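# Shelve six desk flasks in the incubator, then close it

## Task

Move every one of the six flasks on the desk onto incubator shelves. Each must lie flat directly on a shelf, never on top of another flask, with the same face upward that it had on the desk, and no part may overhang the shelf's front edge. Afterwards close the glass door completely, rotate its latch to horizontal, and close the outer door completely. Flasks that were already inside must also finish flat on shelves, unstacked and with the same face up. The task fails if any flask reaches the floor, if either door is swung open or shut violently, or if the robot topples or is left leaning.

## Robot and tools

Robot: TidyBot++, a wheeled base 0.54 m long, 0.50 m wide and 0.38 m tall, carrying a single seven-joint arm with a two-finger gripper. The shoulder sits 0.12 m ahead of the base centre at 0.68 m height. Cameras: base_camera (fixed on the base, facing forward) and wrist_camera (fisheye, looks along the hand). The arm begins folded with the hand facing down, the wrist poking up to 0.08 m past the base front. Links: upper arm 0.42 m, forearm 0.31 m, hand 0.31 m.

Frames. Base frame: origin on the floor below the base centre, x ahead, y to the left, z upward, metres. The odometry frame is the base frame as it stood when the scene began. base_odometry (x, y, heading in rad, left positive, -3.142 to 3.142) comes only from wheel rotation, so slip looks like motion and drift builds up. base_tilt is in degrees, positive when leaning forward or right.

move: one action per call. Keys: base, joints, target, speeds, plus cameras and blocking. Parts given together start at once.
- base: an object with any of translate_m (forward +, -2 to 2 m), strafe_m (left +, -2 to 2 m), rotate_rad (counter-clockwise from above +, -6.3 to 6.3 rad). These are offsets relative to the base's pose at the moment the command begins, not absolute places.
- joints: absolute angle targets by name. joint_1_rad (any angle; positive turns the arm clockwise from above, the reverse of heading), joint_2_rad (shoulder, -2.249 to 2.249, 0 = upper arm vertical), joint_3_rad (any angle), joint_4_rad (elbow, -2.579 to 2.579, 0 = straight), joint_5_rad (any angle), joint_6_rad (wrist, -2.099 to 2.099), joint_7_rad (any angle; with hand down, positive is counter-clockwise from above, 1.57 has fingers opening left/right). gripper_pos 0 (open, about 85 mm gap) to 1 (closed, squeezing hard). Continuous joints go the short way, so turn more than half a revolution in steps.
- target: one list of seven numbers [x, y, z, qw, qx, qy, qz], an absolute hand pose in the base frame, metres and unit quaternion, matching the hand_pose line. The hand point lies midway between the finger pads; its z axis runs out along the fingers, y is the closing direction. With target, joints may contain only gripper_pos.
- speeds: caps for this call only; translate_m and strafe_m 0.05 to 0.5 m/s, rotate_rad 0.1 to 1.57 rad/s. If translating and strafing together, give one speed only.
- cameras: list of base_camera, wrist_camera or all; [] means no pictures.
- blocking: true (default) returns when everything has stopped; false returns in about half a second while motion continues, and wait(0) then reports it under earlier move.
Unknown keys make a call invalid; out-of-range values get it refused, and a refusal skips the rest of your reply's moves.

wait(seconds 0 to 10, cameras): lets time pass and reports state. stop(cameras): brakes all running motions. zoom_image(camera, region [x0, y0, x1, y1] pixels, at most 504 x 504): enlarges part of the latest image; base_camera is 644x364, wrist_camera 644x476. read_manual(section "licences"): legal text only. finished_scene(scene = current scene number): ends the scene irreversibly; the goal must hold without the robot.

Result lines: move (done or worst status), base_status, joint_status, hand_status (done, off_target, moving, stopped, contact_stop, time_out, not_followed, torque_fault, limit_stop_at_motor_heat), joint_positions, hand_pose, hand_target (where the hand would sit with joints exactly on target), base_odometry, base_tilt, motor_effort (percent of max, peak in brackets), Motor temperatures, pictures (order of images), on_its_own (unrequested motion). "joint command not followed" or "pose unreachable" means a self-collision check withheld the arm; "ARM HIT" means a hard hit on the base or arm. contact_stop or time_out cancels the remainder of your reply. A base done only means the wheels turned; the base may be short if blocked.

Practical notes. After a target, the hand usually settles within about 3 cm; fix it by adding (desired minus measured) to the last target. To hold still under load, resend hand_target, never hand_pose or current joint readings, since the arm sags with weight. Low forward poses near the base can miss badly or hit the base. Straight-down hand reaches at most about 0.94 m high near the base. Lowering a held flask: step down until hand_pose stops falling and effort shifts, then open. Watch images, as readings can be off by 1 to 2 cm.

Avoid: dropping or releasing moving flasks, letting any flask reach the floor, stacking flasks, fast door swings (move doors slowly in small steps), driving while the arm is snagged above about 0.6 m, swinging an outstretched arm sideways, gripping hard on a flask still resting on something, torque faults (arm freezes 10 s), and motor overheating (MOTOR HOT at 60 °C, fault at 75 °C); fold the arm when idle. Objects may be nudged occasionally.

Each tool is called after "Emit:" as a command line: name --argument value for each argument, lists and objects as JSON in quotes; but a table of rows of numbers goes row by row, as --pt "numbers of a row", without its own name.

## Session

Emit:
move --cameras '["base_camera","wrist_camera"]'

Scene clock: 0.00 s.
Motor temperatures (°C): [32 36 31 34 39 36 47]
base_odometry: x=+0.000 y=+0.000 heading=+0.000
base_tilt: forward=-0.1 right=-0.2
base_status: not commanded
joint_positions: joint_1_rad=-0.044 joint_2_rad=-0.358 joint_3_rad=+3.128 joint_4_rad=-2.539 joint_5_rad=+0.031 joint_6_rad=-0.914 joint_7_rad=+1.599 gripper_pos=+0.000
joint_status: not commanded
motor_effort: joint_1_rad=+1 joint_2_rad=-1 joint_3_rad=+1 joint_4_rad=+14 joint_5_rad=+0 joint_6_rad=+0 joint_7_rad=+0
hand_pose: x=+0.2441 y=+0.0004 z=+0.5850 quat_wxyz=(+0.015, +0.998, +0.052, +0.024) (m; base frame)
hand_target: x=+0.2427 y=+0.0003 z=+0.5842 quat_wxyz=(+0.015, +0.998, +0.052, +0.022) (m; base frame)
hand_status: not commanded
pictures: base_camera, wrist_camera

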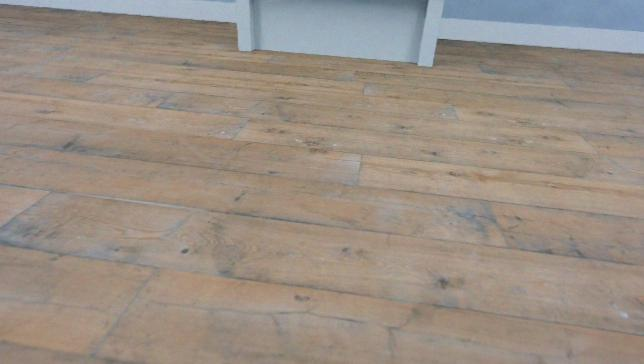

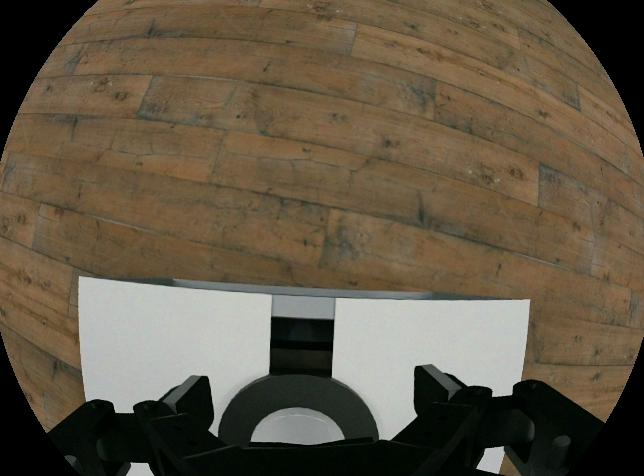

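Emit:
move --target '[0.5, 0, 1.0, 0, 0.77, 0, 0.638]' --cameras '["wrist_camera"]'

Scene clock: 2.20 s.
Motor temperatures (°C): [32 36 31 34 39 36 47]
move: done
base_odometry: x=+0.000 y=+0.000 heading=+0.000
base_tilt: forward=-0.1 right=-0.2
base_status: not commanded
joint_positions: joint_1_rad=-0.017 joint_2_rad=-0.585 joint_3_rad=+3.132 joint_4_rad=-2.079 joint_5_rad=+0.031 joint_6_rad=-0.333 joint_7_rad=+1.599 gripper_pos=+0.000
joint_status: not commanded
motor_effort: joint_1_rad=+1(2) joint_2_rad=-2(4) joint_3_rad=+1(1) joint_4_rad=+21(22) joint_5_rad=-1(1) joint_6_rad=+8(8) joint_7_rad=+0(0)
hand_pose: x=+0.5012 y=+0.0094 z=+0.9779 quat_wxyz=(+0.016, +0.791, +0.031, +0.611) (m; base frame)
hand_target: x=+0.5000 y=+0.0000 z=+1.0000 quat_wxyz=(+0.000, +0.770, +0.000, +0.638) (m; base frame)
hand_status: done (0.024 m and 5.6 deg from the pose sent, 0.488 m and 76.8 deg at the start)
pictures: wrist_camera

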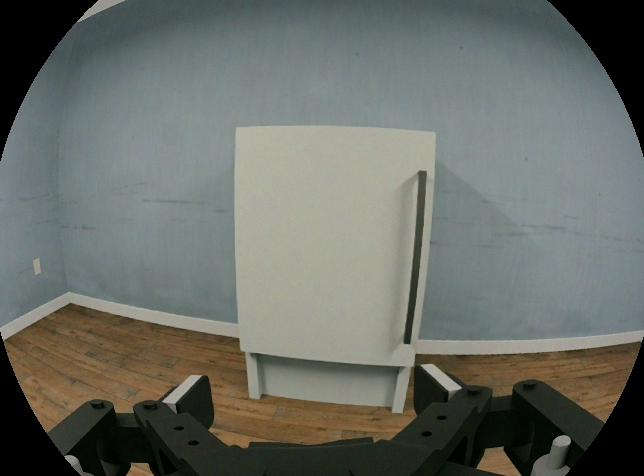

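Emit:
move --base '{"rotate_rad":1.3}' --cameras '["wrist_camera","base_camera"]'

Scene clock: 5.03 s.
Motor temperatures (°C): [31 36 31 34 39 36 47]
move: done
base_odometry: x=+0.000 y=+0.000 heading=+1.299
base_tilt: forward=-0.1 right=-0.2
base_status: done
joint_positions: joint_1_rad=-0.013 joint_2_rad=-0.585 joint_3_rad=+3.138 joint_4_rad=-2.079 joint_5_rad=+0.031 joint_6_rad=-0.330 joint_7_rad=+1.599 gripper_pos=+0.000
joint_status: not commanded
motor_effort: joint_1_rad=+2(3) joint_2_rad=-2(3) joint_3_rad=+0(2) joint_4_rad=+21(22) joint_5_rad=+0(1) joint_6_rad=+8(9) joint_7_rad=+0(0)
hand_pose: x=+0.5015 y=+0.0047 z=+0.9789 quat_wxyz=(+0.018, +0.790, +0.026, +0.612) (m; base frame)
hand_target: x=+0.5000 y=+0.0000 z=+1.0000 quat_wxyz=(+0.000, +0.770, +0.000, +0.638) (m; base frame)
hand_status: not commanded
pictures: base_camera, wrist_camera

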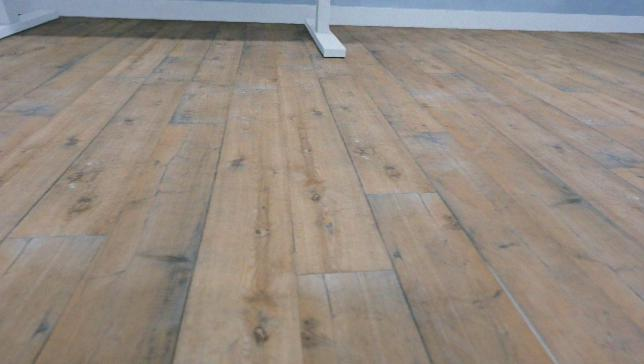

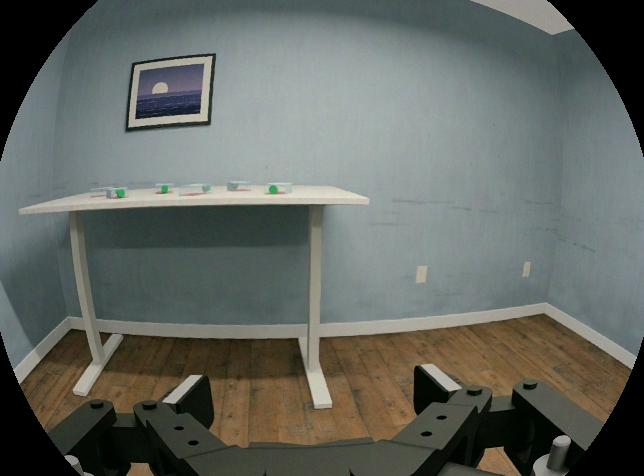

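Emit:
move --base '{"translate_m":-0.059,"strafe_m":-0.59,"rotate_rad":-1.369}' --target '[0.6, 0, 0.80, 0, 0.73, 0, 0.683]' --cameras '["wrist_camera","base_camera"]'

Scene clock: 9.20 s.
Motor temperatures (°C): [31 36 31 34 39 36 47]
move: off_target
base_odometry: x=+0.553 y=-0.215 heading=-0.071
base_tilt: forward=-0.1 right=-0.2
base_status: done
joint_positions: joint_1_rad=-0.004 joint_2_rad=+0.059 joint_3_rad=+3.144 joint_4_rad=-2.550 joint_5_rad=+0.031 joint_6_rad=+0.986 joint_7_rad=+1.599 gripper_pos=+0.000
joint_status: not commanded
motor_effort: joint_1_rad=+2(3) joint_2_rad=-17(19) joint_3_rad=+0(4) joint_4_rad=+13(22) joint_5_rad=-1(1) joint_6_rad=+8(9) joint_7_rad=+0(0)
hand_pose: x=+0.6141 y=+0.0102 z=+0.8144 quat_wxyz=(+0.006, +0.725, +0.026, +0.688) (m; base frame)
hand_target: x=+0.6111 y=-0.0001 z=+0.8173 quat_wxyz=(+0.000, +0.717, +0.000, +0.697) (m; base frame)
hand_status: off_target (0.023 m and 3.2 deg from the pose sent, 0.204 m and 11.3 deg at the start; a joint's target at an end of its range on 52 of 52 steps)
pictures: base_camera, wrist_camera

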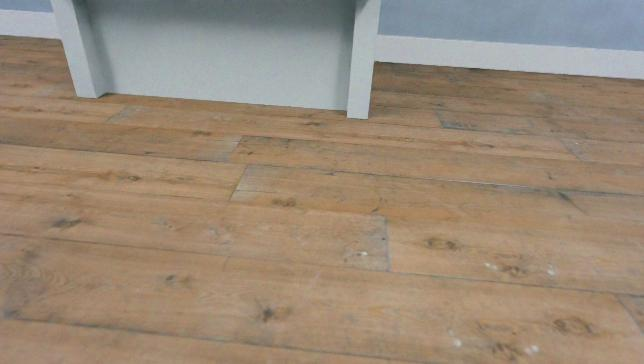

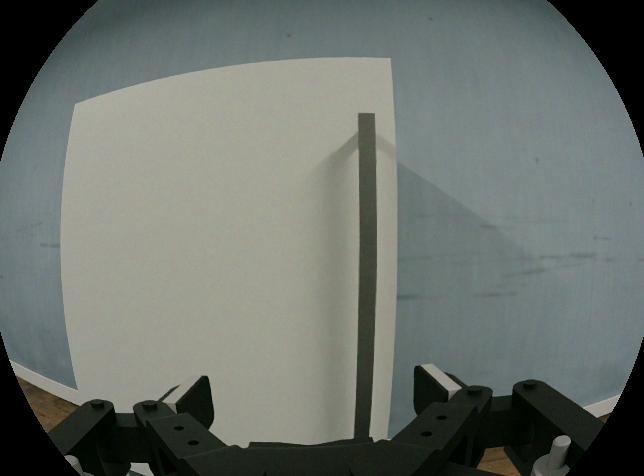

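Emit:
move --target '[0.62, -0.06, 0.77, 0.0, 0.707, 0.0, 0.707]'

Scene clock: 12.93 s.
Motor temperatures (°C): [31 36 31 34 39 36 47]
move: off_target
base_odometry: x=+0.553 y=-0.215 heading=-0.071
base_tilt: forward=-0.1 right=-0.2
base_status: not commanded
joint_positions: joint_1_rad=+0.320 joint_2_rad=+0.327 joint_3_rad=+3.135 joint_4_rad=-2.551 joint_5_rad=+0.252 joint_6_rad=+1.335 joint_7_rad=+1.558 gripper_pos=+0.000
joint_status: not commanded
motor_effort: joint_1_rad=+1(3) joint_2_rad=-23(24) joint_3_rad=+0(1) joint_4_rad=+9(14) joint_5_rad=-1(2) joint_6_rad=+9(9) joint_7_rad=+0(0)
hand_pose: x=+0.6361 y=-0.0873 z=+0.7832 quat_wxyz=(+0.043, +0.700, -0.006, +0.713) (m; base frame)
hand_target: x=+0.6325 y=-0.0641 z=+0.7858 quat_wxyz=(+0.005, +0.692, +0.005, +0.722) (m; base frame)
hand_status: off_target (0.034 m and 5.0 deg from the pose sent, 0.083 m and 4.3 deg at the start; a joint's target at an end of its range on 35 of 35 steps)
pictures: base_camera, wrist_camera

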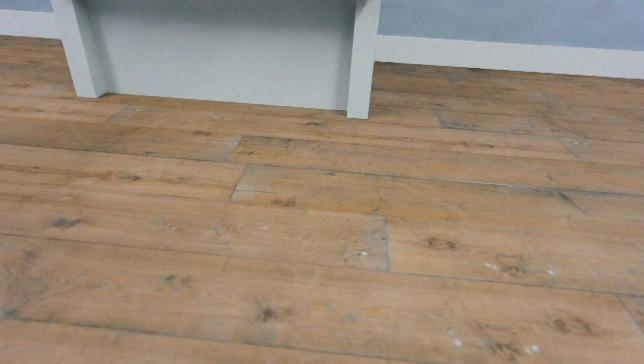

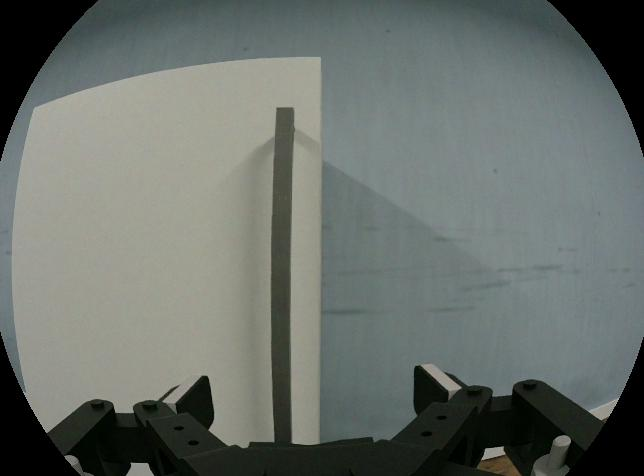

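Emit:
move --base '{"rotate_rad": -0.07}' --target '[0.68, 0.0, 0.77, 0.0, 0.707, 0.0, 0.707]'

Scene clock: 15.40 s.
Motor temperatures (°C): [31 36 31 34 39 36 47]
move: done
base_odometry: x=+0.553 y=-0.215 heading=-0.141
base_tilt: forward=-0.1 right=-0.2
base_status: done
joint_positions: joint_1_rad=+0.004 joint_2_rad=+0.373 joint_3_rad=+3.140 joint_4_rad=-2.472 joint_5_rad=+0.073 joint_6_rad=+1.326 joint_7_rad=+1.558 gripper_pos=+0.000
joint_status: not commanded
motor_effort: joint_1_rad=+1(3) joint_2_rad=-25(26) joint_3_rad=+0(2) joint_4_rad=+10(10) joint_5_rad=-1(2) joint_6_rad=+8(9) joint_7_rad=+0(0)
hand_pose: x=+0.6744 y=+0.0215 z=+0.7892 quat_wxyz=(-0.022, +0.688, +0.026, +0.725) (m; base frame)
hand_target: x=+0.6800 y=+0.0000 z=+0.7700 quat_wxyz=(+0.000, +0.707, +0.000, +0.707) (m; base frame)
hand_status: done (0.029 m and 4.9 deg from the pose sent, 0.099 m and 5.0 deg at the start)
pictures: base_camera, wrist_camera

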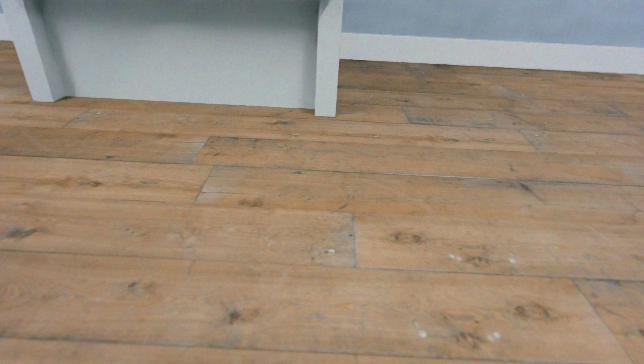

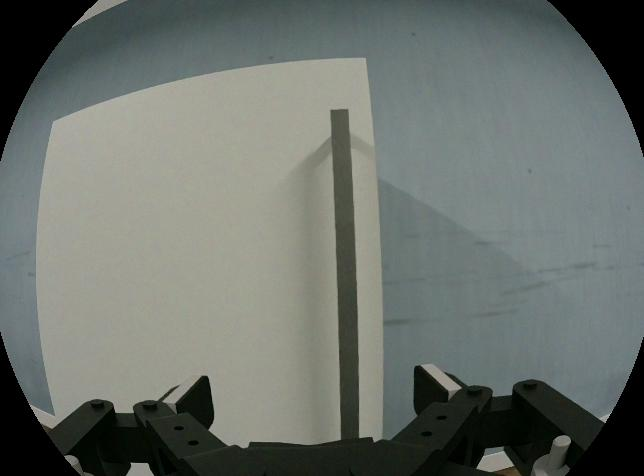

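Emit:
move --base '{"translate_m": 0.15}' --target '[0.68, 0.0, 0.75, 0.0, 0.707, 0.0, 0.707]'

Emit:
zoom_image --camera "wrist_camera" --region '[200, 200, 504, 476]'

Scene clock: 17.13 s.
Motor temperatures (°C): [31 36 31 34 39 36 47]
move: done
base_odometry: x=+0.701 y=-0.237 heading=-0.142
base_tilt: forward=-0.1 right=-0.2
base_status: done
joint_positions: joint_1_rad=+0.004 joint_2_rad=+0.455 joint_3_rad=+3.141 joint_4_rad=-2.473 joint_5_rad=+0.069 joint_6_rad=+1.348 joint_7_rad=+1.558 gripper_pos=+0.000
joint_status: not commanded
motor_effort: joint_1_rad=+2(3) joint_2_rad=-27(29) joint_3_rad=+0(1) joint_4_rad=+9(11) joint_5_rad=-1(1) joint_6_rad=+9(9) joint_7_rad=+0(0)
hand_pose: x=+0.6812 y=+0.0205 z=+0.7494 quat_wxyz=(-0.022, +0.710, +0.023, +0.703) (m; base frame)
hand_target: x=+0.6800 y=+0.0000 z=+0.7500 quat_wxyz=(+0.000, +0.707, +0.000, +0.707) (m; base frame)
hand_status: done (0.021 m and 3.7 deg from the pose sent, 0.045 m and 4.9 deg at the start)
pictures: base_camera, wrist_camera

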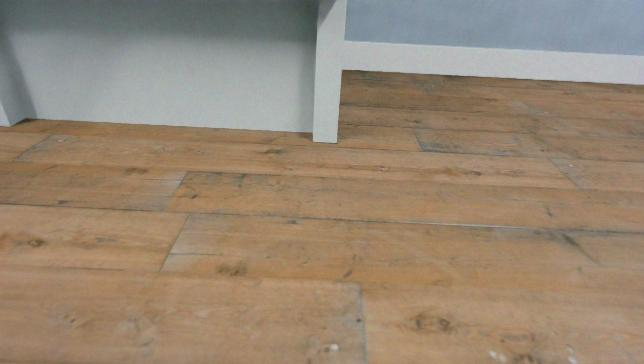

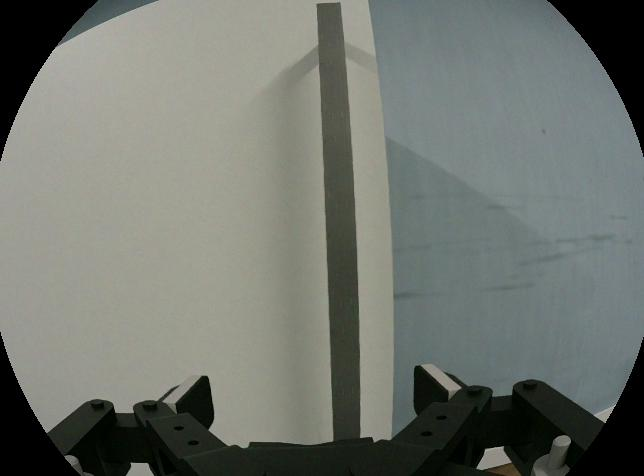

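Scaled by 1.658.

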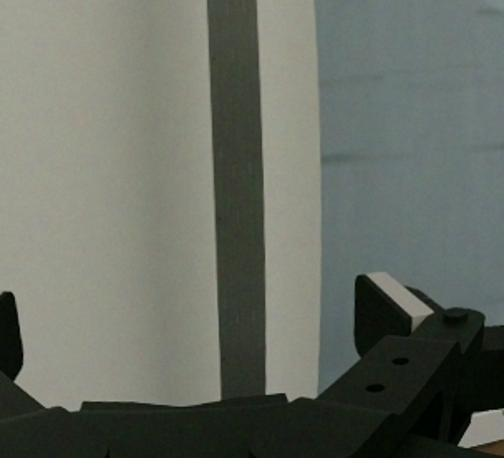

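Emit:
move --base '{"translate_m": 0.16}' --speeds '{"translate_m": 0.15}'

Emit:
zoom_image --camera "wrist_camera" --region '[120, 200, 504, 476]'

Scene clock: 19.03 s.
Motor temperatures (°C): [31 36 31 34 39 36 47]
move: done
base_odometry: x=+0.860 y=-0.259 heading=-0.142
base_tilt: forward=-0.1 right=-0.2
base_status: done
joint_positions: joint_1_rad=+0.004 joint_2_rad=+0.457 joint_3_rad=+3.141 joint_4_rad=-2.473 joint_5_rad=+0.068 joint_6_rad=+1.348 joint_7_rad=+1.558 gripper_pos=+0.000
joint_status: not commanded
motor_effort: joint_1_rad=+2(3) joint_2_rad=-27(28) joint_3_rad=+0(1) joint_4_rad=+9(10) joint_5_rad=+0(1) joint_6_rad=+8(9) joint_7_rad=+0(0)
hand_pose: x=+0.6812 y=+0.0205 z=+0.7481 quat_wxyz=(-0.022, +0.711, +0.023, +0.702) (m; base frame)
hand_target: x=+0.6800 y=+0.0000 z=+0.7500 quat_wxyz=(+0.000, +0.707, +0.000, +0.707) (m; base frame)
hand_status: not commanded
pictures: base_camera, wrist_camera

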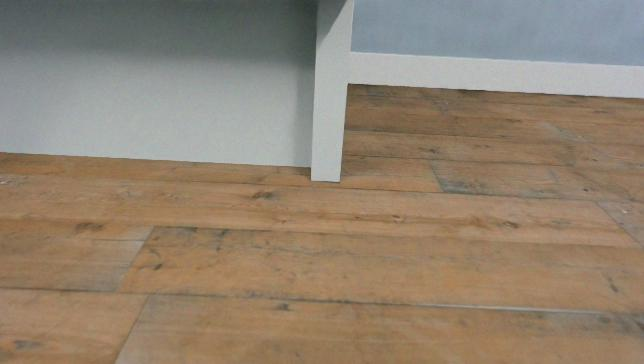

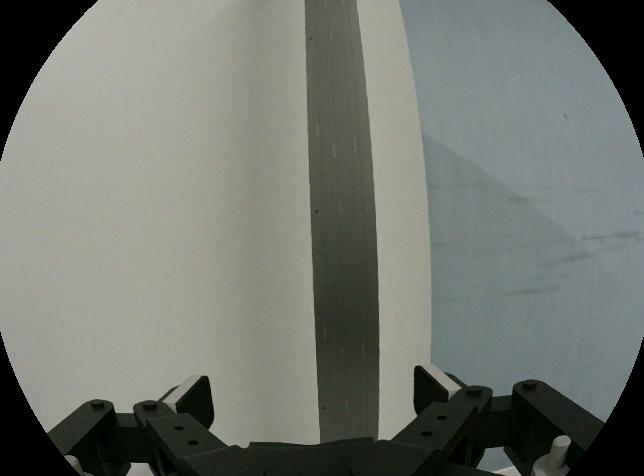

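Scaled by 1.312.

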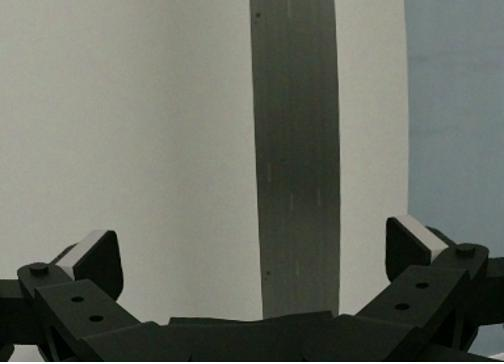

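Emit:
move --base '{"translate_m": 0.015, "strafe_m": -0.01}'

Emit:
move --joints '{"gripper_pos": 0.6}' --cameras '[]'

Emit:
move --joints '{"gripper_pos": 0.9}'

Scene clock: 19.97 s.
Motor temperatures (°C): [31 36 31 34 39 36 47]
move: done
base_odometry: x=+0.874 y=-0.271 heading=-0.142
base_tilt: forward=-0.1 right=-0.2
base_status: done
joint_positions: joint_1_rad=+0.001 joint_2_rad=+0.461 joint_3_rad=+3.144 joint_4_rad=-2.473 joint_5_rad=+0.065 joint_6_rad=+1.348 joint_7_rad=+1.558 gripper_pos=+0.000
joint_status: not commanded
motor_effort: joint_1_rad=+1(3) joint_2_rad=-27(30) joint_3_rad=+0(1) joint_4_rad=+9(10) joint_5_rad=+0(2) joint_6_rad=+9(9) joint_7_rad=+0(0)
hand_pose: x=+0.6815 y=+0.0193 z=+0.7460 quat_wxyz=(-0.021, +0.713, +0.022, +0.701) (m; base frame)
hand_target: x=+0.6800 y=+0.0000 z=+0.7500 quat_wxyz=(+0.000, +0.707, +0.000, +0.707) (m; base frame)
hand_status: not commanded
pictures: base_camera, wrist_camera

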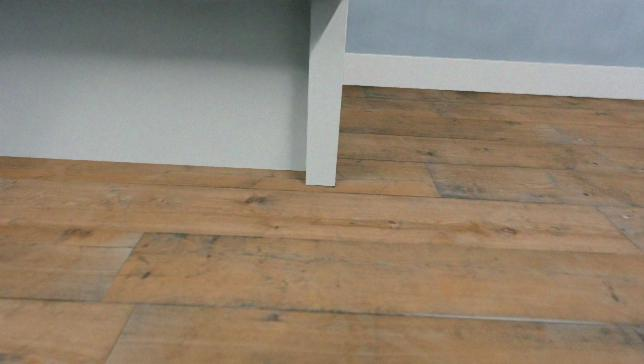

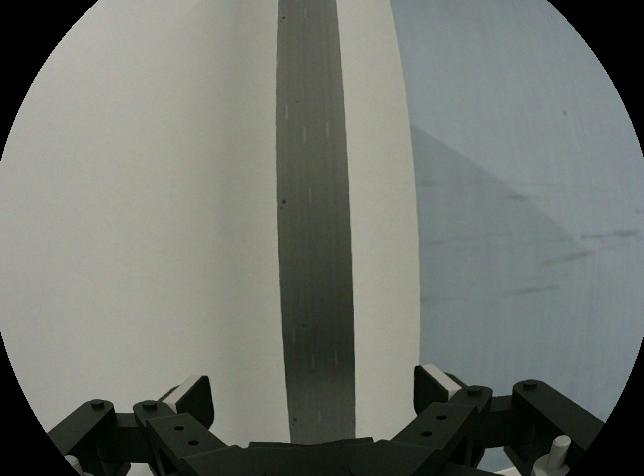

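Scene clock: 20.83 s.
Motor temperatures (°C): [31 36 31 34 39 36 47]
move: done
base_odometry: x=+0.874 y=-0.271 heading=-0.142
base_tilt: forward=-0.1 right=-0.2
base_status: not commanded
joint_positions: joint_1_rad=+0.001 joint_2_rad=+0.461 joint_3_rad=+3.144 joint_4_rad=-2.473 joint_5_rad=+0.065 joint_6_rad=+1.348 joint_7_rad=+1.558 gripper_pos=+0.600
joint_status: all done
motor_effort: joint_1_rad=+1(2) joint_2_rad=-27(27) joint_3_rad=-1(1) joint_4_rad=+9(9) joint_5_rad=+0(1) joint_6_rad=+9(9) joint_7_rad=+0(0)
hand_pose: x=+0.6815 y=+0.0192 z=+0.7460 quat_wxyz=(-0.021, +0.713, +0.022, +0.701) (m; base frame)
hand_target: x=+0.6800 y=+0.0000 z=+0.7500 quat_wxyz=(+0.000, +0.707, +0.000, +0.707) (m; base frame)
hand_status: not commanded
pictures: none
No camera images: "cameras" was empty.

Scene clock: 21.53 s.
Motor temperatures (°C): [31 36 31 34 39 36 47]
move: off_target
base_odometry: x=+0.874 y=-0.271 heading=-0.142
base_tilt: forward=-0.1 right=-0.2
base_status: not commanded
joint_positions: joint_1_rad=-0.003 joint_2_rad=+0.461 joint_3_rad=+3.144 joint_4_rad=-2.474 joint_5_rad=+0.055 joint_6_rad=+1.348 joint_7_rad=+1.558 gripper_pos=+0.741
joint_status: gripper_pos off_target (ended at +0.741, target +0.900)
motor_effort: joint_1_rad=+3(4) joint_2_rad=-25(27) joint_3_rad=+1(2) joint_4_rad=+10(11) joint_5_rad=+1(2) joint_6_rad=+8(9) joint_7_rad=+0(1)
hand_pose: x=+0.6814 y=+0.0187 z=+0.7458 quat_wxyz=(-0.019, +0.713, +0.019, +0.701) (m; base frame)
hand_target: x=+0.6800 y=+0.0000 z=+0.7500 quat_wxyz=(+0.000, +0.707, +0.000, +0.707) (m; base frame)
hand_status: not commanded
pictures: base_camera, wrist_camera

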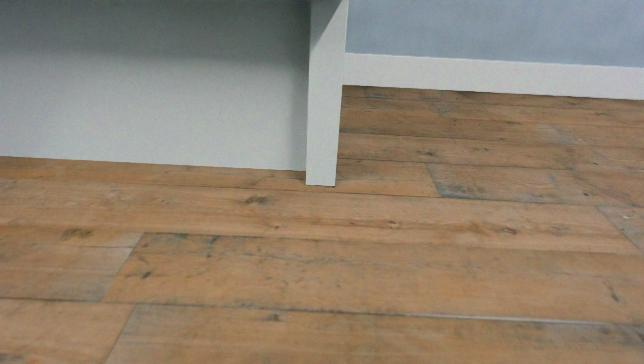

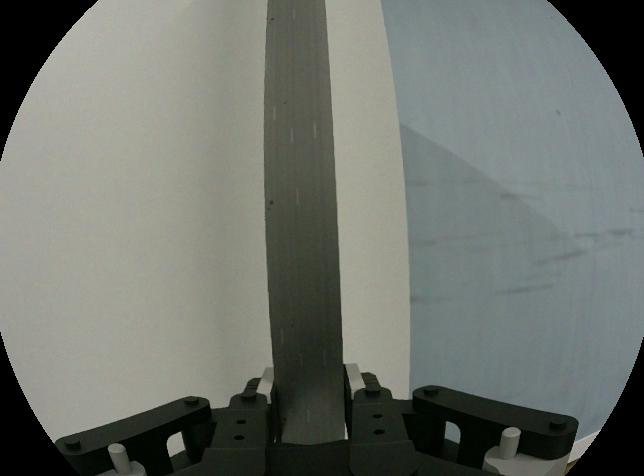

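Emit:
move --base '{"translate_m": -0.111, "strafe_m": 0.152, "rotate_rad": -0.2}' --speeds '{"translate_m": 0.12, "rotate_rad": 0.126}' --cameras '["wrist_camera"]'

Emit:
move --base '{"translate_m": -0.111, "strafe_m": 0.152, "rotate_rad": -0.2}' --speeds '{"translate_m": 0.12, "rotate_rad": 0.126}' --cameras '["wrist_camera"]'

Scene clock: 24.17 s.
Motor temperatures (°C): [31 36 31 34 39 36 47]
move: done
base_odometry: x=+0.785 y=-0.105 heading=-0.343
base_tilt: forward=-0.1 right=-0.2
base_status: done
joint_positions: joint_1_rad=-0.023 joint_2_rad=+0.473 joint_3_rad=+3.143 joint_4_rad=-2.466 joint_5_rad=+0.055 joint_6_rad=+1.360 joint_7_rad=+1.558 gripper_pos=+0.746
joint_status: not commanded
motor_effort: joint_1_rad=+6(8) joint_2_rad=-27(37) joint_3_rad=+3(4) joint_4_rad=+5(10) joint_5_rad=+0(1) joint_6_rad=+8(13) joint_7_rad=-1(1)
hand_pose: x=+0.6842 y=+0.0300 z=+0.7458 quat_wxyz=(-0.027, +0.710, +0.026, +0.704) (m; base frame)
hand_target: x=+0.6800 y=+0.0000 z=+0.7500 quat_wxyz=(+0.000, +0.707, +0.000, +0.707) (m; base frame)
hand_status: not commanded
pictures: wrist_camera

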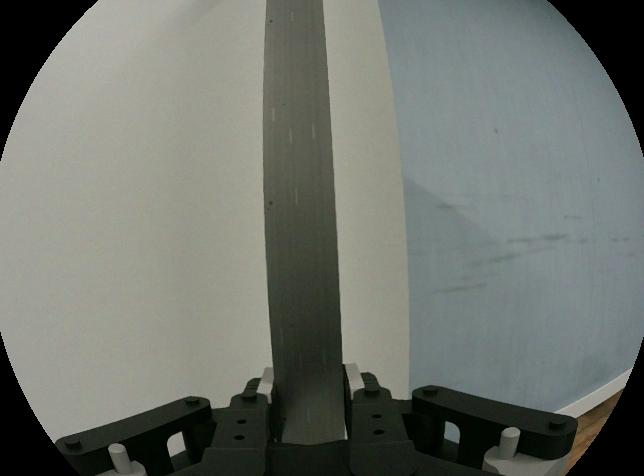

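Scene clock: 26.27 s.
Motor temperatures (°C): [31 36 31 34 39 36 47]
move: done
base_odometry: x=+0.732 y=+0.076 heading=-0.543
base_tilt: forward=-0.1 right=-0.2
base_status: done
joint_positions: joint_1_rad=-0.032 joint_2_rad=+0.475 joint_3_rad=+3.135 joint_4_rad=-2.463 joint_5_rad=+0.049 joint_6_rad=+1.360 joint_7_rad=+1.558 gripper_pos=+0.746
joint_status: not commanded
motor_effort: joint_1_rad=+8(10) joint_2_rad=-29(32) joint_3_rad=+4(6) joint_4_rad=+6(9) joint_5_rad=-2(4) joint_6_rad=+9(11) joint_7_rad=-1(1)
hand_pose: x=+0.6849 y=+0.0374 z=+0.7460 quat_wxyz=(-0.032, +0.709, +0.028, +0.704) (m; base frame)
hand_target: x=+0.6800 y=+0.0000 z=+0.7500 quat_wxyz=(+0.000, +0.707, +0.000, +0.707) (m; base frame)
hand_status: not commanded
pictures: wrist_camera

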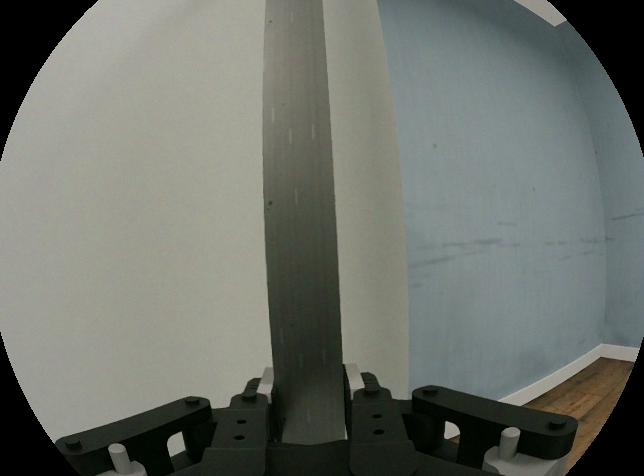

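Emit:
move --base '{"translate_m": -0.111, "strafe_m": 0.165, "rotate_rad": -0.2}' --speeds '{"translate_m": 0.13, "rotate_rad": 0.126}' --cameras '[]'

Emit:
move --base '{"translate_m": -0.111, "strafe_m": 0.157, "rotate_rad": -0.2}' --speeds '{"translate_m": 0.13, "rotate_rad": 0.126}' --cameras '["wrist_camera"]'

Scene clock: 28.73 s.
Motor temperatures (°C): [31 36 31 34 39 36 47]
move: done
base_odometry: x=+0.722 y=+0.274 heading=-0.744
base_tilt: forward=-0.1 right=-0.2
base_status: done
joint_positions: joint_1_rad=-0.023 joint_2_rad=+0.474 joint_3_rad=+3.134 joint_4_rad=-2.465 joint_5_rad=+0.047 joint_6_rad=+1.360 joint_7_rad=+1.558 gripper_pos=+0.746
joint_status: not commanded
motor_effort: joint_1_rad=+4(11) joint_2_rad=-26(32) joint_3_rad=+1(7) joint_4_rad=+7(9) joint_5_rad=-1(6) joint_6_rad=+7(11) joint_7_rad=-1(1)
hand_pose: x=+0.6845 y=+0.0327 z=+0.7457 quat_wxyz=(-0.029, +0.710, +0.025, +0.704) (m; base frame)
hand_target: x=+0.6800 y=+0.0000 z=+0.7500 quat_wxyz=(+0.000, +0.707, +0.000, +0.707) (m; base frame)
hand_status: not commanded
pictures: none
No camera images: "cameras" was empty.

Scene clock: 30.87 s.
Motor temperatures (°C): [31 36 31 34 39 36 47]
move: done
base_odometry: x=+0.746 y=+0.465 heading=-0.944
base_tilt: forward=-0.1 right=-0.2
base_status: done
joint_positions: joint_1_rad=-0.023 joint_2_rad=+0.471 joint_3_rad=+3.133 joint_4_rad=-2.470 joint_5_rad=+0.047 joint_6_rad=+1.360 joint_7_rad=+1.558 gripper_pos=+0.746
joint_status: not commanded
motor_effort: joint_1_rad=+3(11) joint_2_rad=-24(30) joint_3_rad=+1(7) joint_4_rad=+8(10) joint_5_rad=-3(9) joint_6_rad=+6(9) joint_7_rad=+0(1)
hand_pose: x=+0.6827 y=+0.0329 z=+0.7456 quat_wxyz=(-0.030, +0.710, +0.025, +0.703) (m; base frame)
hand_target: x=+0.6800 y=+0.0000 z=+0.7500 quat_wxyz=(+0.000, +0.707, +0.000, +0.707) (m; base frame)
hand_status: not commanded
pictures: wrist_camera

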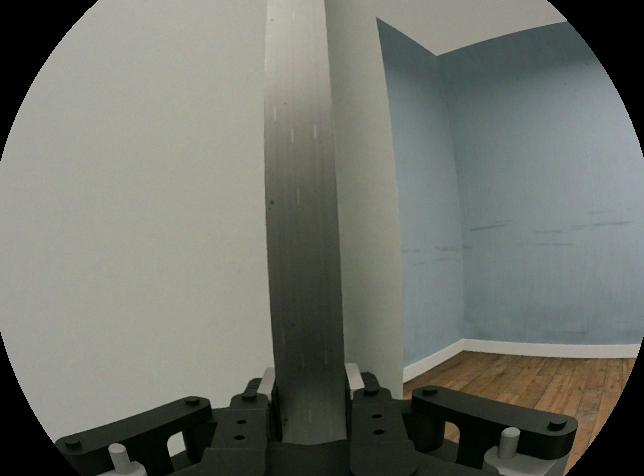

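Emit:
move --base '{"translate_m": -0.111, "strafe_m": 0.157, "rotate_rad": -0.2}' --speeds '{"translate_m": 0.13, "rotate_rad": 0.126}' --cameras '[]'

Emit:
move --base '{"translate_m": -0.111, "strafe_m": 0.157, "rotate_rad": -0.2}' --speeds '{"translate_m": 0.13, "rotate_rad": 0.126}' --cameras '["base_camera"]'

Emit:
move --base '{"translate_m": -0.111, "strafe_m": 0.157, "rotate_rad": -0.2}' --speeds '{"translate_m": 0.13, "rotate_rad": 0.126}' --cameras '["base_camera", "wrist_camera"]'

Scene clock: 33.30 s.
Motor temperatures (°C): [31 36 31 34 39 36 47]
move: done
base_odometry: x=+0.808 y=+0.647 heading=-1.144
base_tilt: forward=-0.1 right=-0.2
base_status: done
joint_positions: joint_1_rad=-0.020 joint_2_rad=+0.468 joint_3_rad=+3.134 joint_4_rad=-2.475 joint_5_rad=+0.048 joint_6_rad=+1.360 joint_7_rad=+1.558 gripper_pos=+0.746
joint_status: not commanded
motor_effort: joint_1_rad=+3(12) joint_2_rad=-24(28) joint_3_rad=+1(8) joint_4_rad=+9(11) joint_5_rad=-4(11) joint_6_rad=+7(8) joint_7_rad=+0(1)
hand_pose: x=+0.6810 y=+0.0304 z=+0.7455 quat_wxyz=(-0.028, +0.711, +0.023, +0.702) (m; base frame)
hand_target: x=+0.6800 y=+0.0000 z=+0.7500 quat_wxyz=(+0.000, +0.707, +0.000, +0.707) (m; base frame)
hand_status: not commanded
pictures: none
No camera images: "cameras" was empty.

Scene clock: 35.37 s.
Motor temperatures (°C): [31 36 31 34 39 36 47]
move: done
base_odometry: x=+0.905 y=+0.814 heading=-1.344
base_tilt: forward=-0.1 right=-0.2
base_status: done
joint_positions: joint_1_rad=-0.013 joint_2_rad=+0.464 joint_3_rad=+3.139 joint_4_rad=-2.480 joint_5_rad=+0.048 joint_6_rad=+1.360 joint_7_rad=+1.558 gripper_pos=+0.746
joint_status: not commanded
motor_effort: joint_1_rad=+6(10) joint_2_rad=-23(28) joint_3_rad=+3(7) joint_4_rad=+9(11) joint_5_rad=-7(10) joint_6_rad=+6(9) joint_7_rad=+1(1)
hand_pose: x=+0.6795 y=+0.0249 z=+0.7455 quat_wxyz=(-0.024, +0.712, +0.021, +0.702) (m; base frame)
hand_target: x=+0.6800 y=+0.0000 z=+0.7500 quat_wxyz=(+0.000, +0.707, +0.000, +0.707) (m; base frame)
hand_status: not commanded
pictures: base_camera

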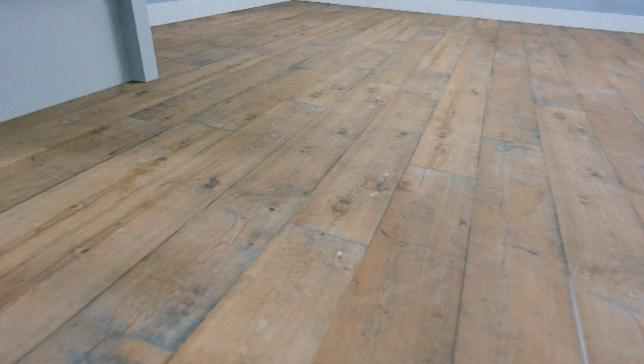

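Scene clock: 37.53 s.
Motor temperatures (°C): [31 36 31 34 39 36 47]
move: done
base_odometry: x=+1.034 y=+0.957 heading=-1.543
base_tilt: forward=-0.1 right=-0.2
base_status: done
joint_positions: joint_1_rad=-0.006 joint_2_rad=+0.461 joint_3_rad=+3.145 joint_4_rad=-2.484 joint_5_rad=+0.048 joint_6_rad=+1.360 joint_7_rad=+1.558 gripper_pos=+0.746
joint_status: not commanded
motor_effort: joint_1_rad=+0(6) joint_2_rad=-24(29) joint_3_rad=-1(4) joint_4_rad=+11(12) joint_5_rad=-3(8) joint_6_rad=+7(9) joint_7_rad=+1(1)
hand_pose: x=+0.6783 y=+0.0180 z=+0.7455 quat_wxyz=(-0.018, +0.712, +0.017, +0.701) (m; base frame)
hand_target: x=+0.6800 y=+0.0000 z=+0.7500 quat_wxyz=(+0.000, +0.707, +0.000, +0.707) (m; base frame)
hand_status: not commanded
pictures: base_camera, wrist_camera

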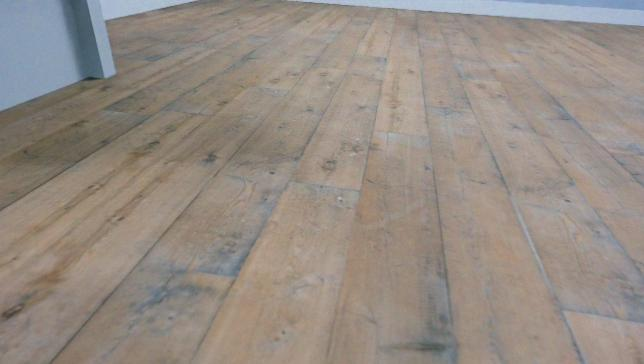

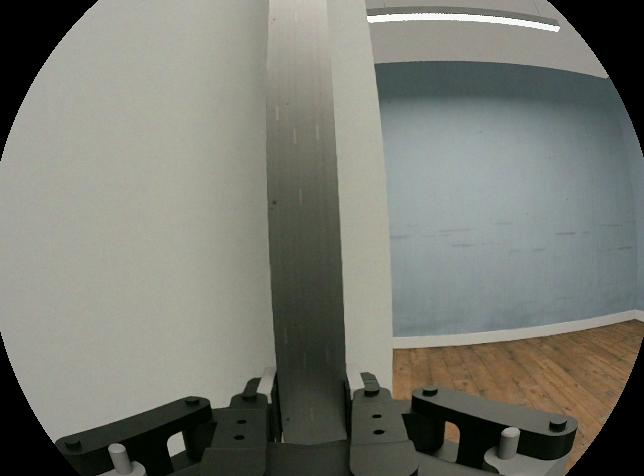

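Emit:
move --base '{"translate_m": -0.111, "strafe_m": 0.152, "rotate_rad": -0.2}' --speeds '{"translate_m": 0.13, "rotate_rad": 0.126}' --cameras '["base_camera", "wrist_camera"]'

Emit:
move --base '{"translate_m": -0.111, "strafe_m": 0.15, "rotate_rad": -0.2}' --speeds '{"translate_m": 0.13, "rotate_rad": 0.126}' --cameras '["base_camera", "wrist_camera"]'

Scene clock: 39.90 s.
Motor temperatures (°C): [31 37 31 34 39 36 47]
move: done
base_odometry: x=+1.183 y=+1.073 heading=-1.743
base_tilt: forward=-0.1 right=-0.2
base_status: done
joint_positions: joint_1_rad=-0.002 joint_2_rad=+0.460 joint_3_rad=+3.150 joint_4_rad=-2.486 joint_5_rad=+0.049 joint_6_rad=+1.360 joint_7_rad=+1.558 gripper_pos=+0.746
joint_status: not commanded
motor_effort: joint_1_rad=+1(8) joint_2_rad=-24(28) joint_3_rad=+0(5) joint_4_rad=+11(12) joint_5_rad=-4(10) joint_6_rad=+7(9) joint_7_rad=+1(1)
hand_pose: x=+0.6778 y=+0.0132 z=+0.7456 quat_wxyz=(-0.015, +0.712, +0.015, +0.701) (m; base frame)
hand_target: x=+0.6800 y=+0.0000 z=+0.7500 quat_wxyz=(+0.000, +0.707, +0.000, +0.707) (m; base frame)
hand_status: not commanded
pictures: base_camera, wrist_camera

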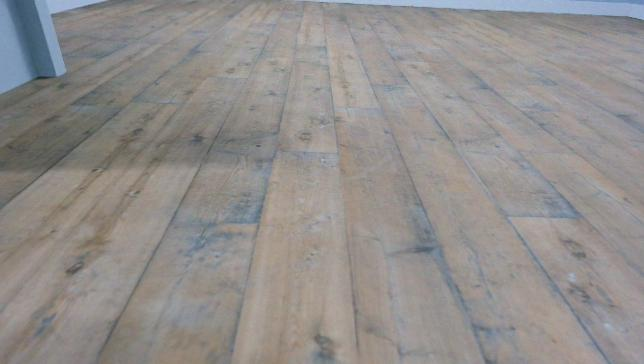

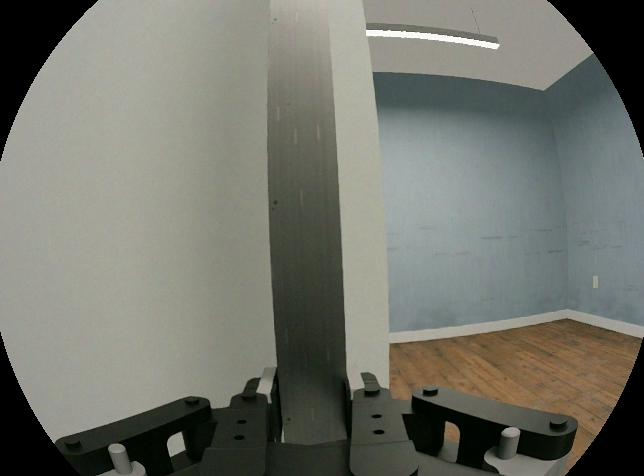

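Scene clock: 41.93 s.
Motor temperatures (°C): [31 37 31 34 39 36 47]
move: done
base_odometry: x=+1.350 y=+1.156 heading=-1.943
base_tilt: forward=-0.1 right=-0.2
base_status: done
joint_positions: joint_1_rad=+0.003 joint_2_rad=+0.459 joint_3_rad=+3.154 joint_4_rad=-2.487 joint_5_rad=+0.049 joint_6_rad=+1.360 joint_7_rad=+1.558 gripper_pos=+0.746
joint_status: not commanded
motor_effort: joint_1_rad=-1(5) joint_2_rad=-23(28) joint_3_rad=-1(4) joint_4_rad=+10(13) joint_5_rad=-4(9) joint_6_rad=+6(9) joint_7_rad=+1(1)
hand_pose: x=+0.6777 y=+0.0088 z=+0.7456 quat_wxyz=(-0.011, +0.713, +0.013, +0.701) (m; base frame)
hand_target: x=+0.6800 y=+0.0000 z=+0.7500 quat_wxyz=(+0.000, +0.707, +0.000, +0.707) (m; base frame)
hand_status: not commanded
pictures: base_camera, wrist_camera

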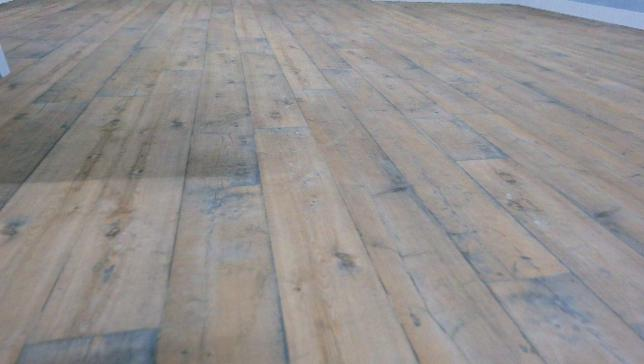

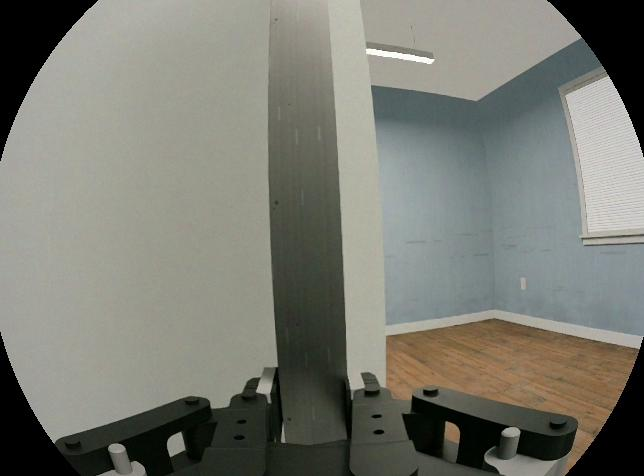

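Emit:
move --joints '{"gripper_pos": 0.0}' --cameras '[]'

Emit:
move --base '{"translate_m": -0.17}' --speeds '{"translate_m": 0.2}' --cameras '[]'

Emit:
move --base '{"translate_m": 0.255, "strafe_m": -0.652}'

Scene clock: 43.63 s.
Motor temperatures (°C): [31 37 31 34 39 36 47]
move: done
base_odometry: x=+1.350 y=+1.156 heading=-1.943
base_tilt: forward=-0.1 right=-0.2
base_status: not commanded
joint_positions: joint_1_rad=+0.000 joint_2_rad=+0.461 joint_3_rad=+3.154 joint_4_rad=-2.484 joint_5_rad=+0.043 joint_6_rad=+1.360 joint_7_rad=+1.558 gripper_pos=+0.000
joint_status: all done
motor_effort: joint_1_rad=+2(3) joint_2_rad=-27(27) joint_3_rad=+0(1) joint_4_rad=+8(11) joint_5_rad=-1(5) joint_6_rad=+9(9) joint_7_rad=+0(1)
hand_pose: x=+0.6789 y=+0.0085 z=+0.7460 quat_wxyz=(-0.010, +0.712, +0.011, +0.702) (m; base frame)
hand_target: x=+0.6800 y=+0.0000 z=+0.7500 quat_wxyz=(+0.000, +0.707, +0.000, +0.707) (m; base frame)
hand_status: not commanded
pictures: none
No camera images: "cameras" was empty.

Scene clock: 45.20 s.
Motor temperatures (°C): [31 37 31 34 39 36 47]
move: done
base_odometry: x=+1.412 y=+1.315 heading=-1.943
base_tilt: forward=-0.1 right=-0.2
base_status: done
joint_positions: joint_1_rad=+0.000 joint_2_rad=+0.461 joint_3_rad=+3.154 joint_4_rad=-2.483 joint_5_rad=+0.043 joint_6_rad=+1.360 joint_7_rad=+1.558 gripper_pos=+0.000
joint_status: not commanded
motor_effort: joint_1_rad=+2(3) joint_2_rad=-27(30) joint_3_rad=+0(1) joint_4_rad=+8(10) joint_5_rad=+0(1) joint_6_rad=+8(9) joint_7_rad=+0(0)
hand_pose: x=+0.6793 y=+0.0085 z=+0.7462 quat_wxyz=(-0.010, +0.712, +0.011, +0.702) (m; base frame)
hand_target: x=+0.6800 y=+0.0000 z=+0.7500 quat_wxyz=(+0.000, +0.707, +0.000, +0.707) (m; base frame)
hand_status: not commanded
pictures: none
No camera images: "cameras" was empty.

Scene clock: 47.97 s.
Motor temperatures (°C): [31 37 31 34 39 36 47]
move: done
base_odometry: x=+0.712 y=+1.315 heading=-1.943
base_tilt: forward=-0.1 right=-0.2
base_status: done
joint_positions: joint_1_rad=-0.001 joint_2_rad=+0.461 joint_3_rad=+3.154 joint_4_rad=-2.483 joint_5_rad=+0.043 joint_6_rad=+1.360 joint_7_rad=+1.558 gripper_pos=+0.000
joint_status: not commanded
motor_effort: joint_1_rad=+2(4) joint_2_rad=-27(27) joint_3_rad=+0(1) joint_4_rad=+8(9) joint_5_rad=+0(2) joint_6_rad=+8(9) joint_7_rad=+0(0)
hand_pose: x=+0.6793 y=+0.0092 z=+0.7462 quat_wxyz=(-0.011, +0.712, +0.012, +0.702) (m; base frame)
hand_target: x=+0.6800 y=+0.0000 z=+0.7500 quat_wxyz=(+0.000, +0.707, +0.000, +0.707) (m; base frame)
hand_status: not commanded
pictures: base_camera, wrist_camera

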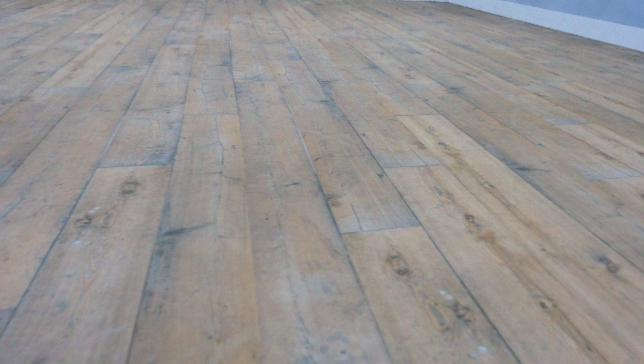

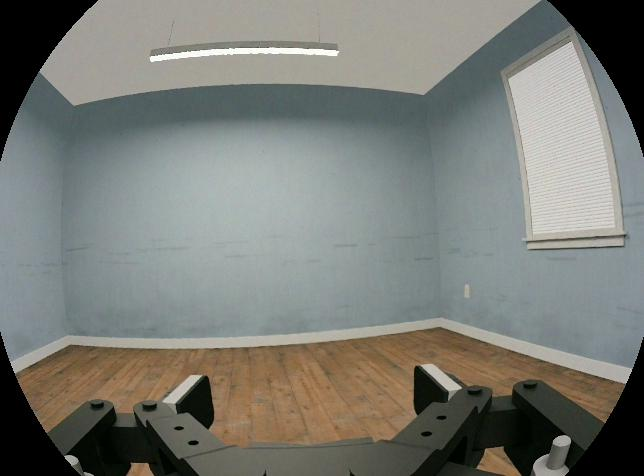

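Emit:
move --base '{"translate_m": 1.47, "strafe_m": 0.36}' --cameras '[]'

Emit:
move --base '{"rotate_rad": 1.802}' --target '[0.6, 0.0, 0.8, 0.0, 0.707, 0.0, 0.707]'

Scene clock: 52.67 s.
Motor temperatures (°C): [31 37 31 34 39 36 47]
move: done
base_odometry: x=+0.512 y=-0.186 heading=-1.944
base_tilt: forward=-0.1 right=-0.2
base_status: done
joint_positions: joint_1_rad=-0.001 joint_2_rad=+0.461 joint_3_rad=+3.154 joint_4_rad=-2.482 joint_5_rad=+0.043 joint_6_rad=+1.360 joint_7_rad=+1.558 gripper_pos=+0.000
joint_status: not commanded
motor_effort: joint_1_rad=+2(3) joint_2_rad=-27(29) joint_3_rad=+0(1) joint_4_rad=+8(10) joint_5_rad=+0(2) joint_6_rad=+9(9) joint_7_rad=+0(0)
hand_pose: x=+0.6795 y=+0.0092 z=+0.7464 quat_wxyz=(-0.011, +0.711, +0.012, +0.703) (m; base frame)
hand_target: x=+0.6800 y=+0.0000 z=+0.7500 quat_wxyz=(+0.000, +0.707, +0.000, +0.707) (m; base frame)
hand_status: not commanded
pictures: none
No camera images: "cameras" was empty.

Scene clock: 55.10 s.
Motor temperatures (°C): [31 37 31 34 39 36 47]
move: off_target
base_odometry: x=+0.512 y=-0.186 heading=-0.143
base_tilt: forward=-0.1 right=-0.2
base_status: done
joint_positions: joint_1_rad=+0.000 joint_2_rad=+0.188 joint_3_rad=+3.154 joint_4_rad=-2.550 joint_5_rad=+0.043 joint_6_rad=+1.289 joint_7_rad=+1.558 gripper_pos=+0.000
joint_status: not commanded
motor_effort: joint_1_rad=+2(4) joint_2_rad=-20(29) joint_3_rad=+0(2) joint_4_rad=+12(12) joint_5_rad=+0(2) joint_6_rad=+9(9) joint_7_rad=+0(0)
hand_pose: x=+0.6302 y=+0.0085 z=+0.8438 quat_wxyz=(-0.009, +0.663, +0.012, +0.749) (m; base frame)
hand_target: x=+0.6225 y=-0.0002 z=+0.8342 quat_wxyz=(+0.000, +0.678, +0.000, +0.735) (m; base frame)
hand_status: off_target (0.054 m and 7.2 deg from the pose sent, 0.096 m and 2.0 deg at the start; a joint's target at an end of its range on 34 of 34 steps)
pictures: base_camera, wrist_camera

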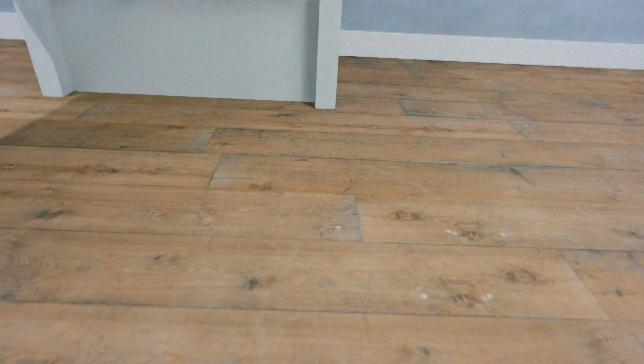

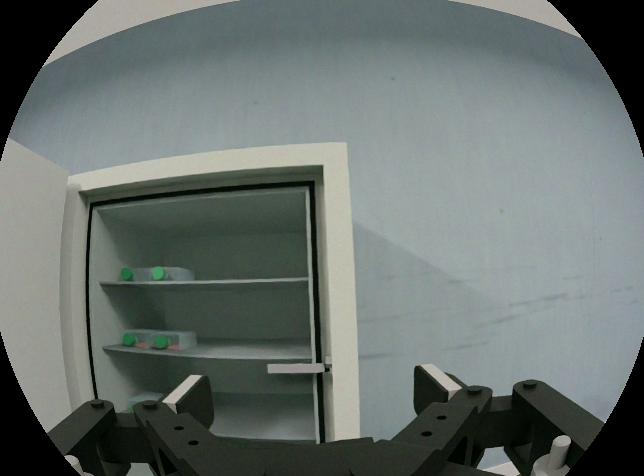

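Emit:
move --base '{"translate_m": 0.15, "strafe_m": 0.06}' --target '[0.72, 0.0, 0.69, 0.0, 0.707, 0.0, 0.707]' --cameras '[]'

Emit:
move --joints '{"gripper_pos": 0.98}'

Emit:
zoom_image --camera "wrist_camera" --region '[100, 100, 504, 400]'

Scene clock: 57.53 s.
Motor temperatures (°C): [31 37 31 34 39 36 47]
move: done
base_odometry: x=+0.669 y=-0.148 heading=-0.142
base_tilt: forward=-0.1 right=-0.2
base_status: done
joint_positions: joint_1_rad=-0.001 joint_2_rad=+0.689 joint_3_rad=+3.154 joint_4_rad=-2.394 joint_5_rad=+0.043 joint_6_rad=+1.458 joint_7_rad=+1.558 gripper_pos=+0.000
joint_status: not commanded
motor_effort: joint_1_rad=+2(3) joint_2_rad=-32(33) joint_3_rad=+0(1) joint_4_rad=+7(13) joint_5_rad=-1(2) joint_6_rad=+9(9) joint_7_rad=+0(0)
hand_pose: x=+0.7157 y=+0.0095 z=+0.6755 quat_wxyz=(-0.013, +0.726, +0.011, +0.687) (m; base frame)
hand_target: x=+0.7200 y=+0.0000 z=+0.6900 quat_wxyz=(+0.000, +0.707, +0.000, +0.707) (m; base frame)
hand_status: done (0.018 m and 3.7 deg from the pose sent, 0.178 m and 7.2 deg at the start)
pictures: none
No camera images: "cameras" was empty.

Scene clock: 58.63 s.
Motor temperatures (°C): [31 37 31 34 39 36 47]
move: done
base_odometry: x=+0.669 y=-0.148 heading=-0.142
base_tilt: forward=-0.1 right=-0.2
base_status: not commanded
joint_positions: joint_1_rad=-0.001 joint_2_rad=+0.689 joint_3_rad=+3.154 joint_4_rad=-2.394 joint_5_rad=+0.043 joint_6_rad=+1.459 joint_7_rad=+1.558 gripper_pos=+0.980
joint_status: all done
motor_effort: joint_1_rad=+2(2) joint_2_rad=-32(32) joint_3_rad=-1(1) joint_4_rad=+7(7) joint_5_rad=+0(1) joint_6_rad=+9(9) joint_7_rad=+0(0)
hand_pose: x=+0.7158 y=+0.0095 z=+0.6760 quat_wxyz=(-0.013, +0.726, +0.011, +0.688) (m; base frame)
hand_target: x=+0.7200 y=+0.0000 z=+0.6900 quat_wxyz=(+0.000, +0.707, +0.000, +0.707) (m; base frame)
hand_status: not commanded
pictures: base_camera, wrist_camera

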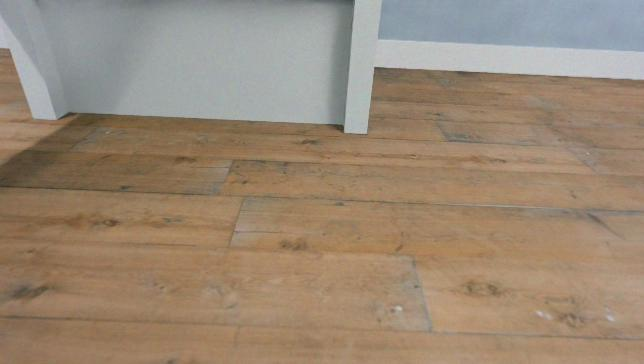

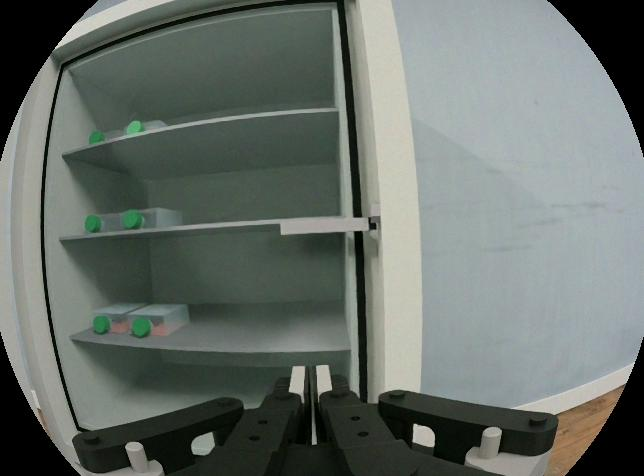

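Scaled by 1.248.

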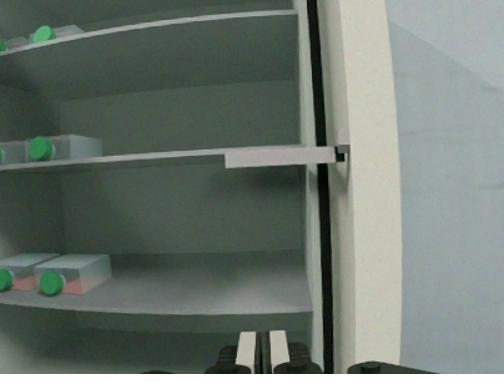

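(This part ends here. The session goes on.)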